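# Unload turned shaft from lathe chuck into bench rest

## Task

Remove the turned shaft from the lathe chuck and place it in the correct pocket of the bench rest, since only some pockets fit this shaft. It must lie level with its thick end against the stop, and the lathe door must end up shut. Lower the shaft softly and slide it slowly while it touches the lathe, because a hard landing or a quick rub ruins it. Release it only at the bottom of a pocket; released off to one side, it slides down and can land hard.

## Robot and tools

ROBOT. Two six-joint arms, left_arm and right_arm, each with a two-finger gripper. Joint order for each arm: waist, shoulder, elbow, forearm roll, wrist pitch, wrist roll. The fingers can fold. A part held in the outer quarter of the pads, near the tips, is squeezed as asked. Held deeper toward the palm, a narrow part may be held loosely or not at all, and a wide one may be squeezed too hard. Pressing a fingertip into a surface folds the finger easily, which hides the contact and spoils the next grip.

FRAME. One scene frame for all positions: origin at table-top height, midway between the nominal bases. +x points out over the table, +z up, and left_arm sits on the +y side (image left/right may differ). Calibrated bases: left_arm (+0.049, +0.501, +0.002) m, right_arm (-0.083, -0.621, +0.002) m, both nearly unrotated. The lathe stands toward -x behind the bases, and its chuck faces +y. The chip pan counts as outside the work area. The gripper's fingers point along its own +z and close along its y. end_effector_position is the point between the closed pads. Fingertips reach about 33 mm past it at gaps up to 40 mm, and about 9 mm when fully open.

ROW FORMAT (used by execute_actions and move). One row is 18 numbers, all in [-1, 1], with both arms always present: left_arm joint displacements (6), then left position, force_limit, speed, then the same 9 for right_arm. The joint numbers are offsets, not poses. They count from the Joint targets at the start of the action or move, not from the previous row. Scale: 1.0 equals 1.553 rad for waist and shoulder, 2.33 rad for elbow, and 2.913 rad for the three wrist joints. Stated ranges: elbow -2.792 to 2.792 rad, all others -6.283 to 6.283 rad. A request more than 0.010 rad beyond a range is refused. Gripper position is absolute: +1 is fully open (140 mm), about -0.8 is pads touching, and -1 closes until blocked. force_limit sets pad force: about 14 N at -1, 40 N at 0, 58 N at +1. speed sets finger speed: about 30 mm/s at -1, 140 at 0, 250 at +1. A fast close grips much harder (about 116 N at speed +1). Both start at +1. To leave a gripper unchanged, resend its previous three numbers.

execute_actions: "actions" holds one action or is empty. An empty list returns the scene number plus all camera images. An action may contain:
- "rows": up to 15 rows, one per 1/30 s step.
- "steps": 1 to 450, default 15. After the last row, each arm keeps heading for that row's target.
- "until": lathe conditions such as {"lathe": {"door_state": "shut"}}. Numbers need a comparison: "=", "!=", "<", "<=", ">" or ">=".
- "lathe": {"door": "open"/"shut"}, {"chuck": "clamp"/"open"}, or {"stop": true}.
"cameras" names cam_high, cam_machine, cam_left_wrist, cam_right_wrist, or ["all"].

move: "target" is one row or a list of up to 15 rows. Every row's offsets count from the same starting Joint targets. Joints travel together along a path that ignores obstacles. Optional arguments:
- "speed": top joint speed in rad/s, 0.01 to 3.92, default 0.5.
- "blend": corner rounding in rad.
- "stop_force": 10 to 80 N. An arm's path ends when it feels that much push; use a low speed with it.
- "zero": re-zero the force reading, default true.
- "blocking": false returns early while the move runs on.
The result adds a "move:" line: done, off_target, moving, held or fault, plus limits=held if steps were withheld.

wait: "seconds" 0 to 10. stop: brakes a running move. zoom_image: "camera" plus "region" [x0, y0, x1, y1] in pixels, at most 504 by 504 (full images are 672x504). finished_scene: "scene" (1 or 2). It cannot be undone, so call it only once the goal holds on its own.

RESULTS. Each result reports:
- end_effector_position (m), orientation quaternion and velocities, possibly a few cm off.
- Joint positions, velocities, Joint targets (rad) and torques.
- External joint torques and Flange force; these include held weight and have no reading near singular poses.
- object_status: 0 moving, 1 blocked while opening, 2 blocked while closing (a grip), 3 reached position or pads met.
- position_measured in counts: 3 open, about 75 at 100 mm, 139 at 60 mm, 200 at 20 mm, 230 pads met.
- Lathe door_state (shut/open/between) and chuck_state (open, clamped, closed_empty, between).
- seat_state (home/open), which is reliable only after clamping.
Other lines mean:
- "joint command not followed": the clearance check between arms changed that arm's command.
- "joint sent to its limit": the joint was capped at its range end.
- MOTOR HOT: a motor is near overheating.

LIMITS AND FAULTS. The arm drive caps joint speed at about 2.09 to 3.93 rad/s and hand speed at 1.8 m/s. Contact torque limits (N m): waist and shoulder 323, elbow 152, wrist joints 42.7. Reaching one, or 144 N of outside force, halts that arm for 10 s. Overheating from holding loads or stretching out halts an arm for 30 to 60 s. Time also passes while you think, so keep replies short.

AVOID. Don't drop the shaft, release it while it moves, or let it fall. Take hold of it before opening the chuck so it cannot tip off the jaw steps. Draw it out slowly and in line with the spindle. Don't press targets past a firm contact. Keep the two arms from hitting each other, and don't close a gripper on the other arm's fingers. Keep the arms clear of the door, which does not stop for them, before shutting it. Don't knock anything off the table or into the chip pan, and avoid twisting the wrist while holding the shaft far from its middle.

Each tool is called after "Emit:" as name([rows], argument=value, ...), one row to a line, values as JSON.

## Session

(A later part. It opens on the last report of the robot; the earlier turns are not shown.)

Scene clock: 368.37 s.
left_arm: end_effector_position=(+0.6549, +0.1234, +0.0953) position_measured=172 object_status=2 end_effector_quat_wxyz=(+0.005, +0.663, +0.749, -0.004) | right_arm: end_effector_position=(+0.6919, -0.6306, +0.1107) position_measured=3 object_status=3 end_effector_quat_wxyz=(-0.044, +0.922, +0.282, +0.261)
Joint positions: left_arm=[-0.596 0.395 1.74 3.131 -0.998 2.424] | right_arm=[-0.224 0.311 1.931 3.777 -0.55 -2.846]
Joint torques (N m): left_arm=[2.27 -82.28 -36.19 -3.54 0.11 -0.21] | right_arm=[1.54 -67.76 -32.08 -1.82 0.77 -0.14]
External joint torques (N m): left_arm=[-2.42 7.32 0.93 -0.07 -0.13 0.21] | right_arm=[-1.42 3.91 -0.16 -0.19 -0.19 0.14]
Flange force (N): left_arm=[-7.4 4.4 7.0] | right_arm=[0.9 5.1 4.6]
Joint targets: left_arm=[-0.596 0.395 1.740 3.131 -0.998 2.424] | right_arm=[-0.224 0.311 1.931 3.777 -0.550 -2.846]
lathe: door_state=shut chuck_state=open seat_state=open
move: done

Emit:
move(target=[0,0.00142,0.00086,0,0.00144,0,-1,0.5,-1,0,0,0,0,0,0,1,1,1], speed=0.01, stop_force=10)

Scene clock: 379.77 s.
left_arm: end_effector_position=(+0.6551, +0.1234, +0.0944) position_measured=172 object_status=2 end_effector_quat_wxyz=(+0.005, +0.663, +0.749, -0.004) | right_arm: end_effector_position=(+0.6919, -0.6306, +0.1107) position_measured=3 object_status=3 end_effector_quat_wxyz=(-0.044, +0.922, +0.282, +0.261)
Joint positions: left_arm=[-0.596 0.395 1.741 3.131 -0.996 2.424] | right_arm=[-0.224 0.311 1.931 3.777 -0.55 -2.846]
Joint torques (N m): left_arm=[-1.83 -71.61 -28.27 -4.48 -0.7 0.07] | right_arm=[1.48 -67.89 -32.02 -1.83 0.78 -0.14]
External joint torques (N m): left_arm=[2.06 -3.85 -7.05 0.87 0.68 -0.07] | right_arm=[-1.28 3.82 -0.24 -0.2 -0.21 0.14]
Flange force (N): left_arm=[-3.6 8.8 -7.8] | right_arm=[1.1 5.0 4.5]
Joint targets: left_arm=[-0.596 0.395 1.741 3.131 -0.996 2.424] | right_arm=[-0.224 0.311 1.931 3.777 -0.550 -2.846]
lathe: door_state=shut chuck_state=open seat_state=open
move: contact (left_arm)

Emit:
move(target=[0.00335,-0.00229,0.0023,-0.00363,0.00336,0.00371,-1,0.5,-1,0,0,0,0,0,0,1,1,1], speed=0.015)

Scene clock: 421.53 s.
left_arm: end_effector_position=(+0.6555, +0.1241, +0.0945) position_measured=172 object_status=2 end_effector_quat_wxyz=(+0.009, +0.663, +0.749, -0.008) | right_arm: end_effector_position=(+0.6919, -0.6306, +0.1107) position_measured=3 object_status=3 end_effector_quat_wxyz=(-0.044, +0.922, +0.282, +0.261)
Joint positions: left_arm=[-0.591 0.392 1.746 3.121 -0.987 2.435] | right_arm=[-0.224 0.311 1.931 3.777 -0.55 -2.846]
Joint torques (N m): left_arm=[1.99 -80.99 -36.81 -2.87 0.72 0.32] | right_arm=[1.32 -67.85 -32 -1.8 0.82 -0.14]
External joint torques (N m): left_arm=[-1.93 6.1 1.55 -0.75 -0.71 -0.32] | right_arm=[-1.16 3.89 -0.13 -0.21 -0.25 0.14]
Flange force (N): left_arm=[-5.8 2.4 5.6] | right_arm=[1.1 4.8 4.6]
Joint targets: left_arm=[-0.591 0.392 1.746 3.121 -0.986 2.435] | right_arm=[-0.224 0.311 1.931 3.777 -0.550 -2.846]
lathe: door_state=shut chuck_state=open seat_state=open
move: done

Emit:
move(target=[0,0.00142,0.00086,0,0.00144,0,-1,0.5,-1,0,0,0,0,0,0,1,1,1], speed=0.01, stop_force=10, cameras=["cam_high"])

Emit:
zoom_image(camera="cam_high", region=[340, 200, 400, 260])

Scene clock: 426.93 s.
left_arm: end_effector_position=(+0.6556, +0.1240, +0.0938) position_measured=172 object_status=2 end_effector_quat_wxyz=(+0.010, +0.663, +0.749, -0.008) | right_arm: end_effector_position=(+0.6919, -0.6306, +0.1107) position_measured=3 object_status=3 end_effector_quat_wxyz=(-0.044, +0.922, +0.282, +0.261)
Joint positions: left_arm=[-0.591 0.392 1.747 3.121 -0.985 2.435] | right_arm=[-0.224 0.311 1.931 3.777 -0.55 -2.846]
Joint torques (N m): left_arm=[-1.25 -71.12 -29 -4.11 -0.12 0.27] | right_arm=[1.38 -68 -31.98 -1.82 0.81 -0.15]
External joint torques (N m): left_arm=[1.25 -3.73 -6.2 0.49 0.12 -0.27] | right_arm=[-1.31 3.87 -0.38 -0.21 -0.22 0.15]
Flange force (N): left_arm=[-3.9 6.9 -7.9] | right_arm=[1.4 5.2 4.5]
Joint targets: left_arm=[-0.591 0.392 1.747 3.121 -0.985 2.435] | right_arm=[-0.224 0.311 1.931 3.777 -0.550 -2.846]
lathe: door_state=shut chuck_state=open seat_state=open
move: contact (left_arm)
Images, in order (width x height): cam_high 672x504.

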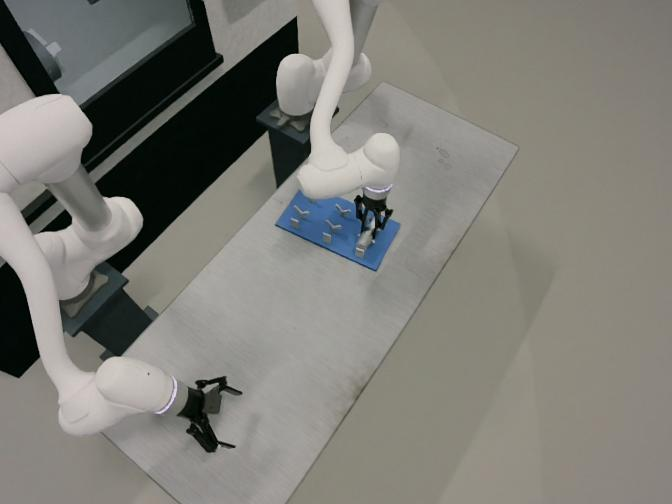

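Scaled by 8.400.

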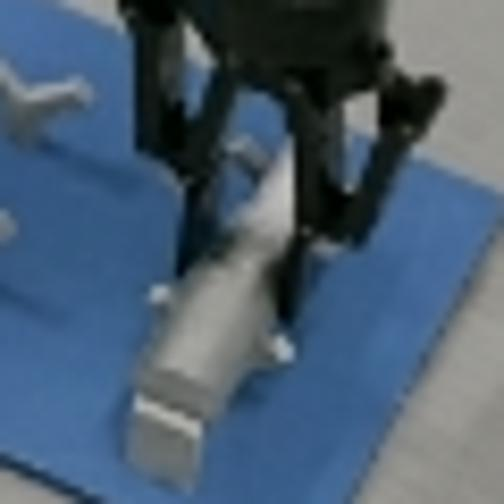

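Emit:
move(target=[0.00283,-0.00225,0.00227,-0.00363,0.00336,0.00343,-1,0.5,-1,0,0,0,0,0,0,1,1,1], speed=0.015)

Emit:
move(target=[0,0.00142,0.00086,0,0.00144,0,-1,0.5,-1,0,0,0,0,0,0,1,1,1], speed=0.01, stop_force=10)

Scene clock: 457.43 s.
left_arm: end_effector_position=(+0.6557, +0.1242, +0.0938) position_measured=172 object_status=2 end_effector_quat_wxyz=(+0.014, +0.663, +0.749, -0.011) | right_arm: end_effector_position=(+0.6919, -0.6306, +0.1107) position_measured=3 object_status=3 end_effector_quat_wxyz=(-0.044, +0.922, +0.282, +0.261)
Joint positions: left_arm=[-0.586 0.389 1.752 3.11 -0.975 2.445] | right_arm=[-0.224 0.311 1.931 3.777 -0.55 -2.846]
Joint torques (N m): left_arm=[1.09 -78.12 -36.23 -3.4 1.13 -0.14] | right_arm=[1.4 -68.09 -31.98 -1.78 0.79 -0.13]
External joint torques (N m): left_arm=[-1.1 3.48 0.97 -0.24 -1.1 0.14] | right_arm=[-1.29 3.96 -0.28 -0.23 -0.21 0.14]
Flange force (N): left_arm=[-3.1 1.9 2.1] | right_arm=[1.3 5.1 4.7]
Joint targets: left_arm=[-0.586 0.389 1.752 3.110 -0.975 2.445] | right_arm=[-0.224 0.311 1.931 3.777 -0.550 -2.846]
lathe: door_state=shut chuck_state=open seat_state=open
move: done

Scene clock: 458.13 s.
left_arm: end_effector_position=(+0.6558, +0.1242, +0.0935) position_measured=172 object_status=2 end_effector_quat_wxyz=(+0.014, +0.663, +0.749, -0.011) | right_arm: end_effector_position=(+0.6919, -0.6306, +0.1107) position_measured=3 object_status=3 end_effector_quat_wxyz=(-0.044, +0.922, +0.282, +0.261)
Joint positions: left_arm=[-0.586 0.389 1.753 3.11 -0.974 2.445] | right_arm=[-0.224 0.311 1.931 3.777 -0.55 -2.846]
Joint torques (N m): left_arm=[0.59 -64.96 -31.24 -3.21 3.32 0.14] | right_arm=[1.54 -67.95 -32.07 -1.79 0.79 -0.15]
External joint torques (N m): left_arm=[-0.58 -9.56 -4 -0.43 -3.29 -0.14] | right_arm=[-1.43 3.87 -0.2 -0.23 -0.22 0.16]
Flange force (N): left_arm=[0.3 -2.6 -17.2] | right_arm=[1.0 5.1 4.4]
Joint targets: left_arm=[-0.586 0.389 1.753 3.110 -0.974 2.445] | right_arm=[-0.224 0.311 1.931 3.777 -0.550 -2.846]
lathe: door_state=shut chuck_state=open seat_state=open
move: contact (left_arm)

Emit:
execute_actions([
  {"rows":[[-0.00013,-0.00037,0.00006,0,-0.00015,-0.00007,-1,0.5,-1,0,0,0,0,0,0,1,1,1]],"steps":15},
])

Emit:
move(target=[-0.002,0.00168,-0.00168,0,-0.00045,-0.00107,-1,0.5,-1,0,0,0,0,0,0,1,1,1], speed=0.01, stop_force=10)

Scene clock: 477.73 s.
left_arm: end_effector_position=(+0.6555, +0.1242, +0.0938) position_measured=172 object_status=2 end_effector_quat_wxyz=(+0.014, +0.663, +0.749, -0.011) | right_arm: end_effector_position=(+0.6919, -0.6306, +0.1107) position_measured=3 object_status=3 end_effector_quat_wxyz=(-0.044, +0.922, +0.282, +0.261)
Joint positions: left_arm=[-0.587 0.389 1.753 3.11 -0.975 2.445] | right_arm=[-0.224 0.311 1.931 3.777 -0.55 -2.846]
Joint torques (N m): left_arm=[-0.89 -77.49 -33.45 -4.01 0 0.28] | right_arm=[1.45 -68.03 -32.04 -1.8 0.8 -0.14]
External joint torques (N m): left_arm=[1 2.77 -1.82 0.37 0.03 -0.28] | right_arm=[-1.33 3.9 -0.14 -0.22 -0.23 0.15]
Flange force (N): left_arm=[-3.9 6.6 1.2] | right_arm=[1.0 5.0 4.5]
Joint targets: left_arm=[-0.587 0.389 1.753 3.110 -0.975 2.445] | right_arm=[-0.224 0.311 1.931 3.777 -0.550 -2.846]
lathe: door_state=shut chuck_state=open seat_state=open

Scene clock: 478.67 s.
left_arm: end_effector_position=(+0.6557, +0.1225, +0.0938) position_measured=172 object_status=2 end_effector_quat_wxyz=(+0.014, +0.663, +0.749, -0.011) | right_arm: end_effector_position=(+0.6919, -0.6306, +0.1107) position_measured=3 object_status=3 end_effector_quat_wxyz=(-0.044, +0.922, +0.282, +0.261)
Joint positions: left_arm=[-0.589 0.39 1.75 3.11 -0.976 2.443] | right_arm=[-0.224 0.311 1.931 3.777 -0.55 -2.846]
Joint torques (N m): left_arm=[-10.94 -75.06 -36.23 -7.96 2.46 0.17] | right_arm=[1.37 -68.06 -32.09 -1.83 0.8 -0.13]
External joint torques (N m): left_arm=[11.06 0.32 0.97 4.32 -2.44 -0.17] | right_arm=[-1.24 3.87 -0.23 -0.19 -0.23 0.14]
Flange force (N): left_arm=[11.3 10.2 -3.6] | right_arm=[1.2 5.0 4.6]
Joint targets: left_arm=[-0.589 0.390 1.750 3.110 -0.976 2.443] | right_arm=[-0.224 0.311 1.931 3.777 -0.550 -2.846]
lathe: door_state=shut chuck_state=open seat_state=open
move: contact (left_arm)

Emit:
execute_actions([
  {"rows":[[0.0003,-0.0002,0.0002,0,0.00005,0.00016,-1,0.5,-1,0,0,0,0,0,0,1,1,1]],"steps":15},
])

Scene clock: 483.77 s.
left_arm: end_effector_position=(+0.6557, +0.1228, +0.0938) position_measured=172 object_status=2 end_effector_quat_wxyz=(+0.014, +0.663, +0.749, -0.011) | right_arm: end_effector_position=(+0.6919, -0.6306, +0.1107) position_measured=3 object_status=3 end_effector_quat_wxyz=(-0.044, +0.922, +0.282, +0.261)
Joint positions: left_arm=[-0.588 0.39 1.751 3.11 -0.975 2.443] | right_arm=[-0.224 0.311 1.931 3.777 -0.55 -2.846]
Joint torques (N m): left_arm=[-4.62 -75.54 -32.93 -5.51 0.44 0.16] | right_arm=[1.32 -67.99 -31.98 -1.82 0.8 -0.16]
External joint torques (N m): left_arm=[4.63 0.84 -2.35 1.87 -0.41 -0.16] | right_arm=[-1.24 3.88 -0.27 -0.21 -0.23 0.16]
Flange force (N): left_arm=[0.7 9.1 -1.9] | right_arm=[1.3 5.0 4.6]
Joint targets: left_arm=[-0.588 0.390 1.751 3.110 -0.975 2.443] | right_arm=[-0.224 0.311 1.931 3.777 -0.550 -2.846]
lathe: door_state=shut chuck_state=open seat_state=open

Emit:
execute_actions([
  {"rows":[[0.0002,0,0,0,0,0.0001,-1,0.5,-1,0,0,0,0,0,0,1,1,1]],"steps":15},
])

Emit:
execute_actions([
  {"rows":[[0,0,0,0,0,0,0.2,0.5,-1,0,0,0,0,0,0,1,1,1]],"steps":65},
], cameras=["cam_left_wrist","cam_high"])

Emit:
zoom_image(camera="cam_high", region=[340, 200, 400, 260])

Scene clock: 494.13 s.
left_arm: end_effector_position=(+0.6559, +0.1230, +0.0938) position_measured=172 object_status=2 end_effector_quat_wxyz=(+0.014, +0.663, +0.749, -0.011) | right_arm: end_effector_position=(+0.6919, -0.6306, +0.1107) position_measured=3 object_status=3 end_effector_quat_wxyz=(-0.044, +0.922, +0.282, +0.261)
Joint positions: left_arm=[-0.588 0.39 1.751 3.11 -0.975 2.443] | right_arm=[-0.224 0.311 1.931 3.777 -0.55 -2.846]
Joint torques (N m): left_arm=[1.97 -78.13 -33.29 -3.06 -0.13 0.1] | right_arm=[1.44 -67.98 -32.12 -1.81 0.8 -0.15]
External joint torques (N m): left_arm=[-1.77 3.45 -1.98 -0.58 0.15 -0.1] | right_arm=[-1.22 3.98 -0.03 -0.21 -0.24 0.15]
Flange force (N): left_arm=[-7.3 5.2 2.0] | right_arm=[0.9 4.8 4.7]
Joint targets: left_arm=[-0.588 0.390 1.751 3.110 -0.975 2.443] | right_arm=[-0.224 0.311 1.931 3.777 -0.550 -2.846]
lathe: door_state=shut chuck_state=open seat_state=open

Scene clock: 496.50 s.
left_arm: end_effector_position=(+0.6559, +0.1230, +0.0938) position_measured=104 object_status=3 end_effector_quat_wxyz=(+0.014, +0.662, +0.749, -0.011) | right_arm: end_effector_position=(+0.6919, -0.6306, +0.1107) position_measured=3 object_status=3 end_effector_quat_wxyz=(-0.044, +0.922, +0.282, +0.261)
Joint positions: left_arm=[-0.588 0.39 1.751 3.11 -0.975 2.443] | right_arm=[-0.224 0.311 1.931 3.777 -0.55 -2.846]
Joint torques (N m): left_arm=[1.12 -79.22 -34.37 -3.48 0.02 0.05] | right_arm=[1.61 -67.95 -32.04 -1.8 0.77 -0.12]
External joint torques (N m): left_arm=[-1.15 4.46 -0.89 -0.16 0 -0.05] | right_arm=[-1.44 4.04 -0.1 -0.21 -0.21 0.12]
Flange force (N): left_arm=[-6.1 5.2 3.5] | right_arm=[0.8 5.2 4.7]
Joint targets: left_arm=[-0.588 0.390 1.751 3.110 -0.975 2.443] | right_arm=[-0.224 0.311 1.931 3.777 -0.550 -2.846]
lathe: door_state=shut chuck_state=open seat_state=open
Images, in order (width x height): cam_high 672x504, cam_left_wrist 672x504.

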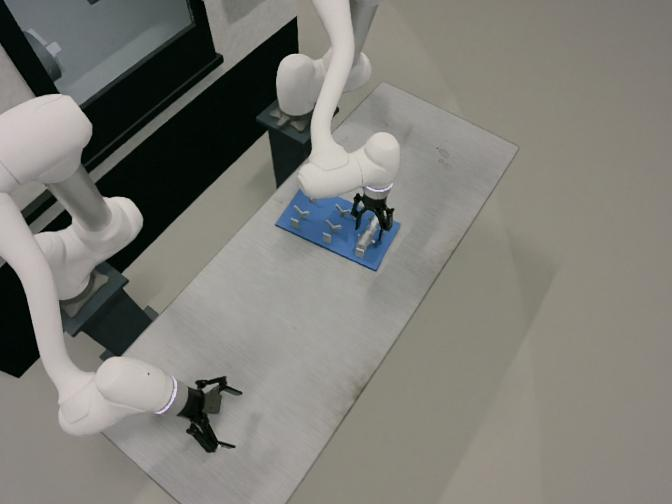

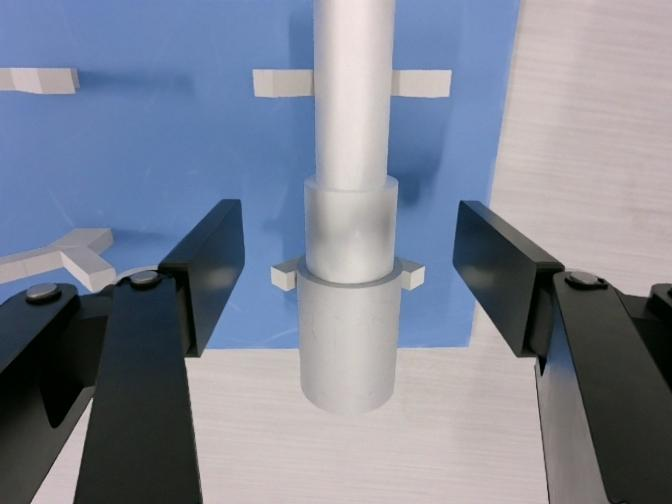

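Scaled by 8.400.

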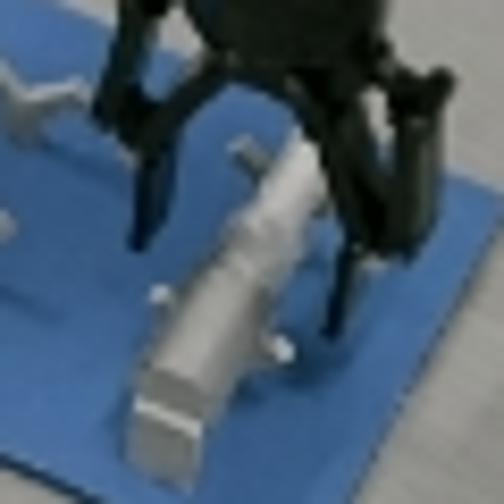

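Emit:
move([
  [0,-0.0599,-0.0537,0,-0.0748,0,0.2,0.5,-1,0,0,0,0,0,0,1,1,1],
  [-0.5894,-0.2109,0.2845,0.4901,-0.0982,-0.0581,0.2,0.5,-1,0,0,0,0,0,0,1,1,1],
], speed=[0.12,0.7], blend=[0.02,0], cameras=["cam_left_wrist","cam_high"])

Emit:
zoom_image(camera="cam_left_wrist", region=[180, 100, 500, 300])

Emit:
zoom_image(camera="cam_high", region=[340, 200, 400, 260])

Scene clock: 545.13 s.
left_arm: end_effector_position=(+0.4195, +0.1206, +0.2198) position_measured=104 object_status=3 end_effector_quat_wxyz=(+0.000, +0.819, +0.000, +0.574) | right_arm: end_effector_position=(+0.6919, -0.6306, +0.1107) position_measured=3 object_status=3 end_effector_quat_wxyz=(-0.044, +0.922, +0.282, +0.261)
Joint positions: left_arm=[-1.503 0.062 2.414 4.538 -1.261 2.274] | right_arm=[-0.224 0.311 1.931 3.777 -0.55 -2.846]
Joint torques (N m): left_arm=[1.91 -32.47 -22.06 1.37 -1.96 0.01] | right_arm=[1.45 -67.91 -32.06 -1.82 0.79 -0.15]
External joint torques (N m): left_arm=[-1.86 3.2 -0.56 -0.24 -0.03 -0.01] | right_arm=[-1.22 3.82 -0.2 -0.2 -0.22 0.15]
Flange force (N): left_arm=[-6.7 6.0 -2.3] | right_arm=[1.1 4.8 4.5]
Joint targets: left_arm=[-1.503 0.062 2.414 4.538 -1.261 2.274] | right_arm=[-0.224 0.311 1.931 3.777 -0.550 -2.846]
lathe: door_state=shut chuck_state=open seat_state=open
move: done
Images, in order (width x height): cam_high 672x504, cam_left_wrist 672x504.

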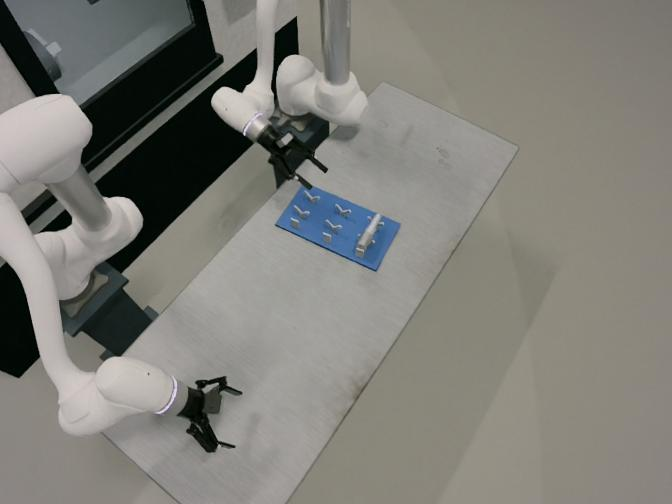

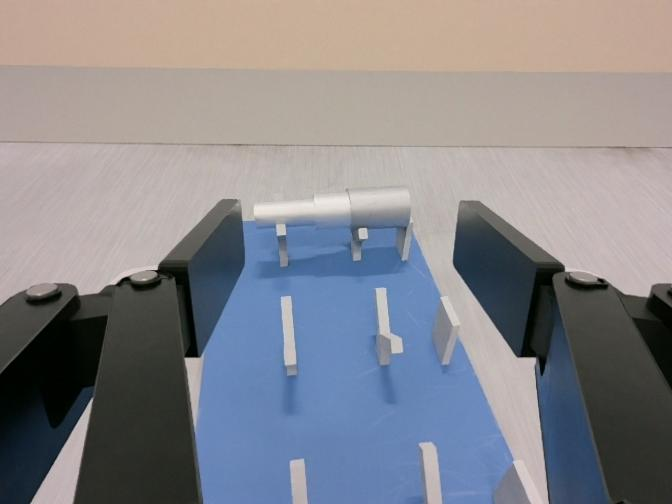

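Scaled by 1.575.

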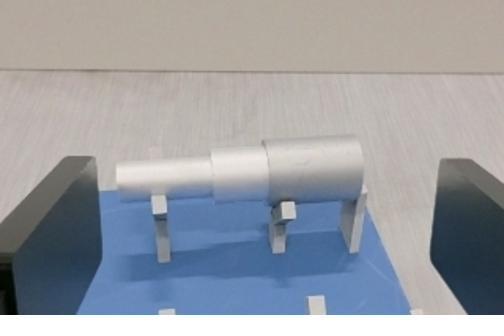

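Scaled by 8.400.

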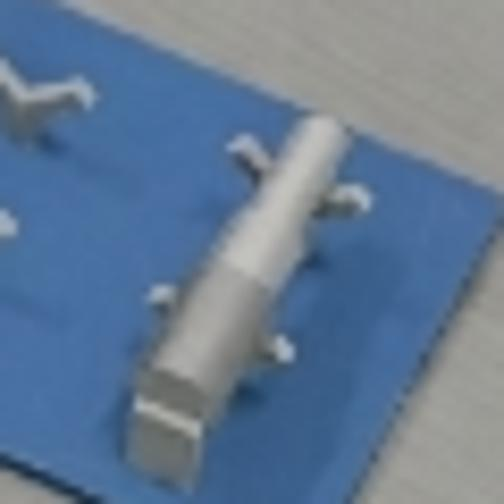

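Emit:
zoom_image(camera="cam_left_wrist", region=[245, 170, 335, 280])

Emit:
zoom_image(camera="cam_left_wrist", region=[335, 170, 425, 280])

Scaled by 4.582.

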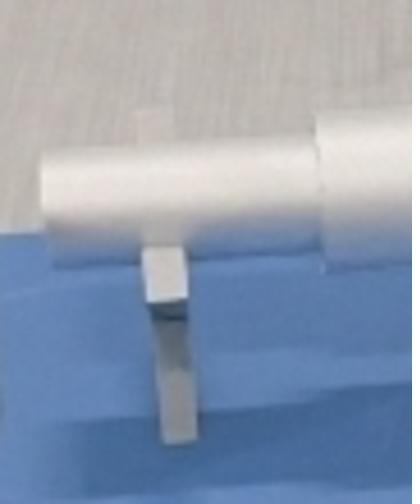

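Scaled by 4.582.

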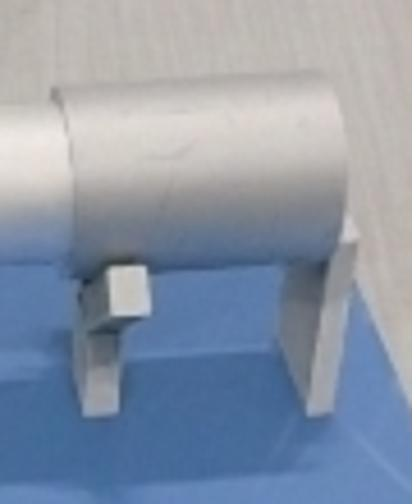

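Emit:
finished_scene(scene=2)

The scene is finished: the task was done.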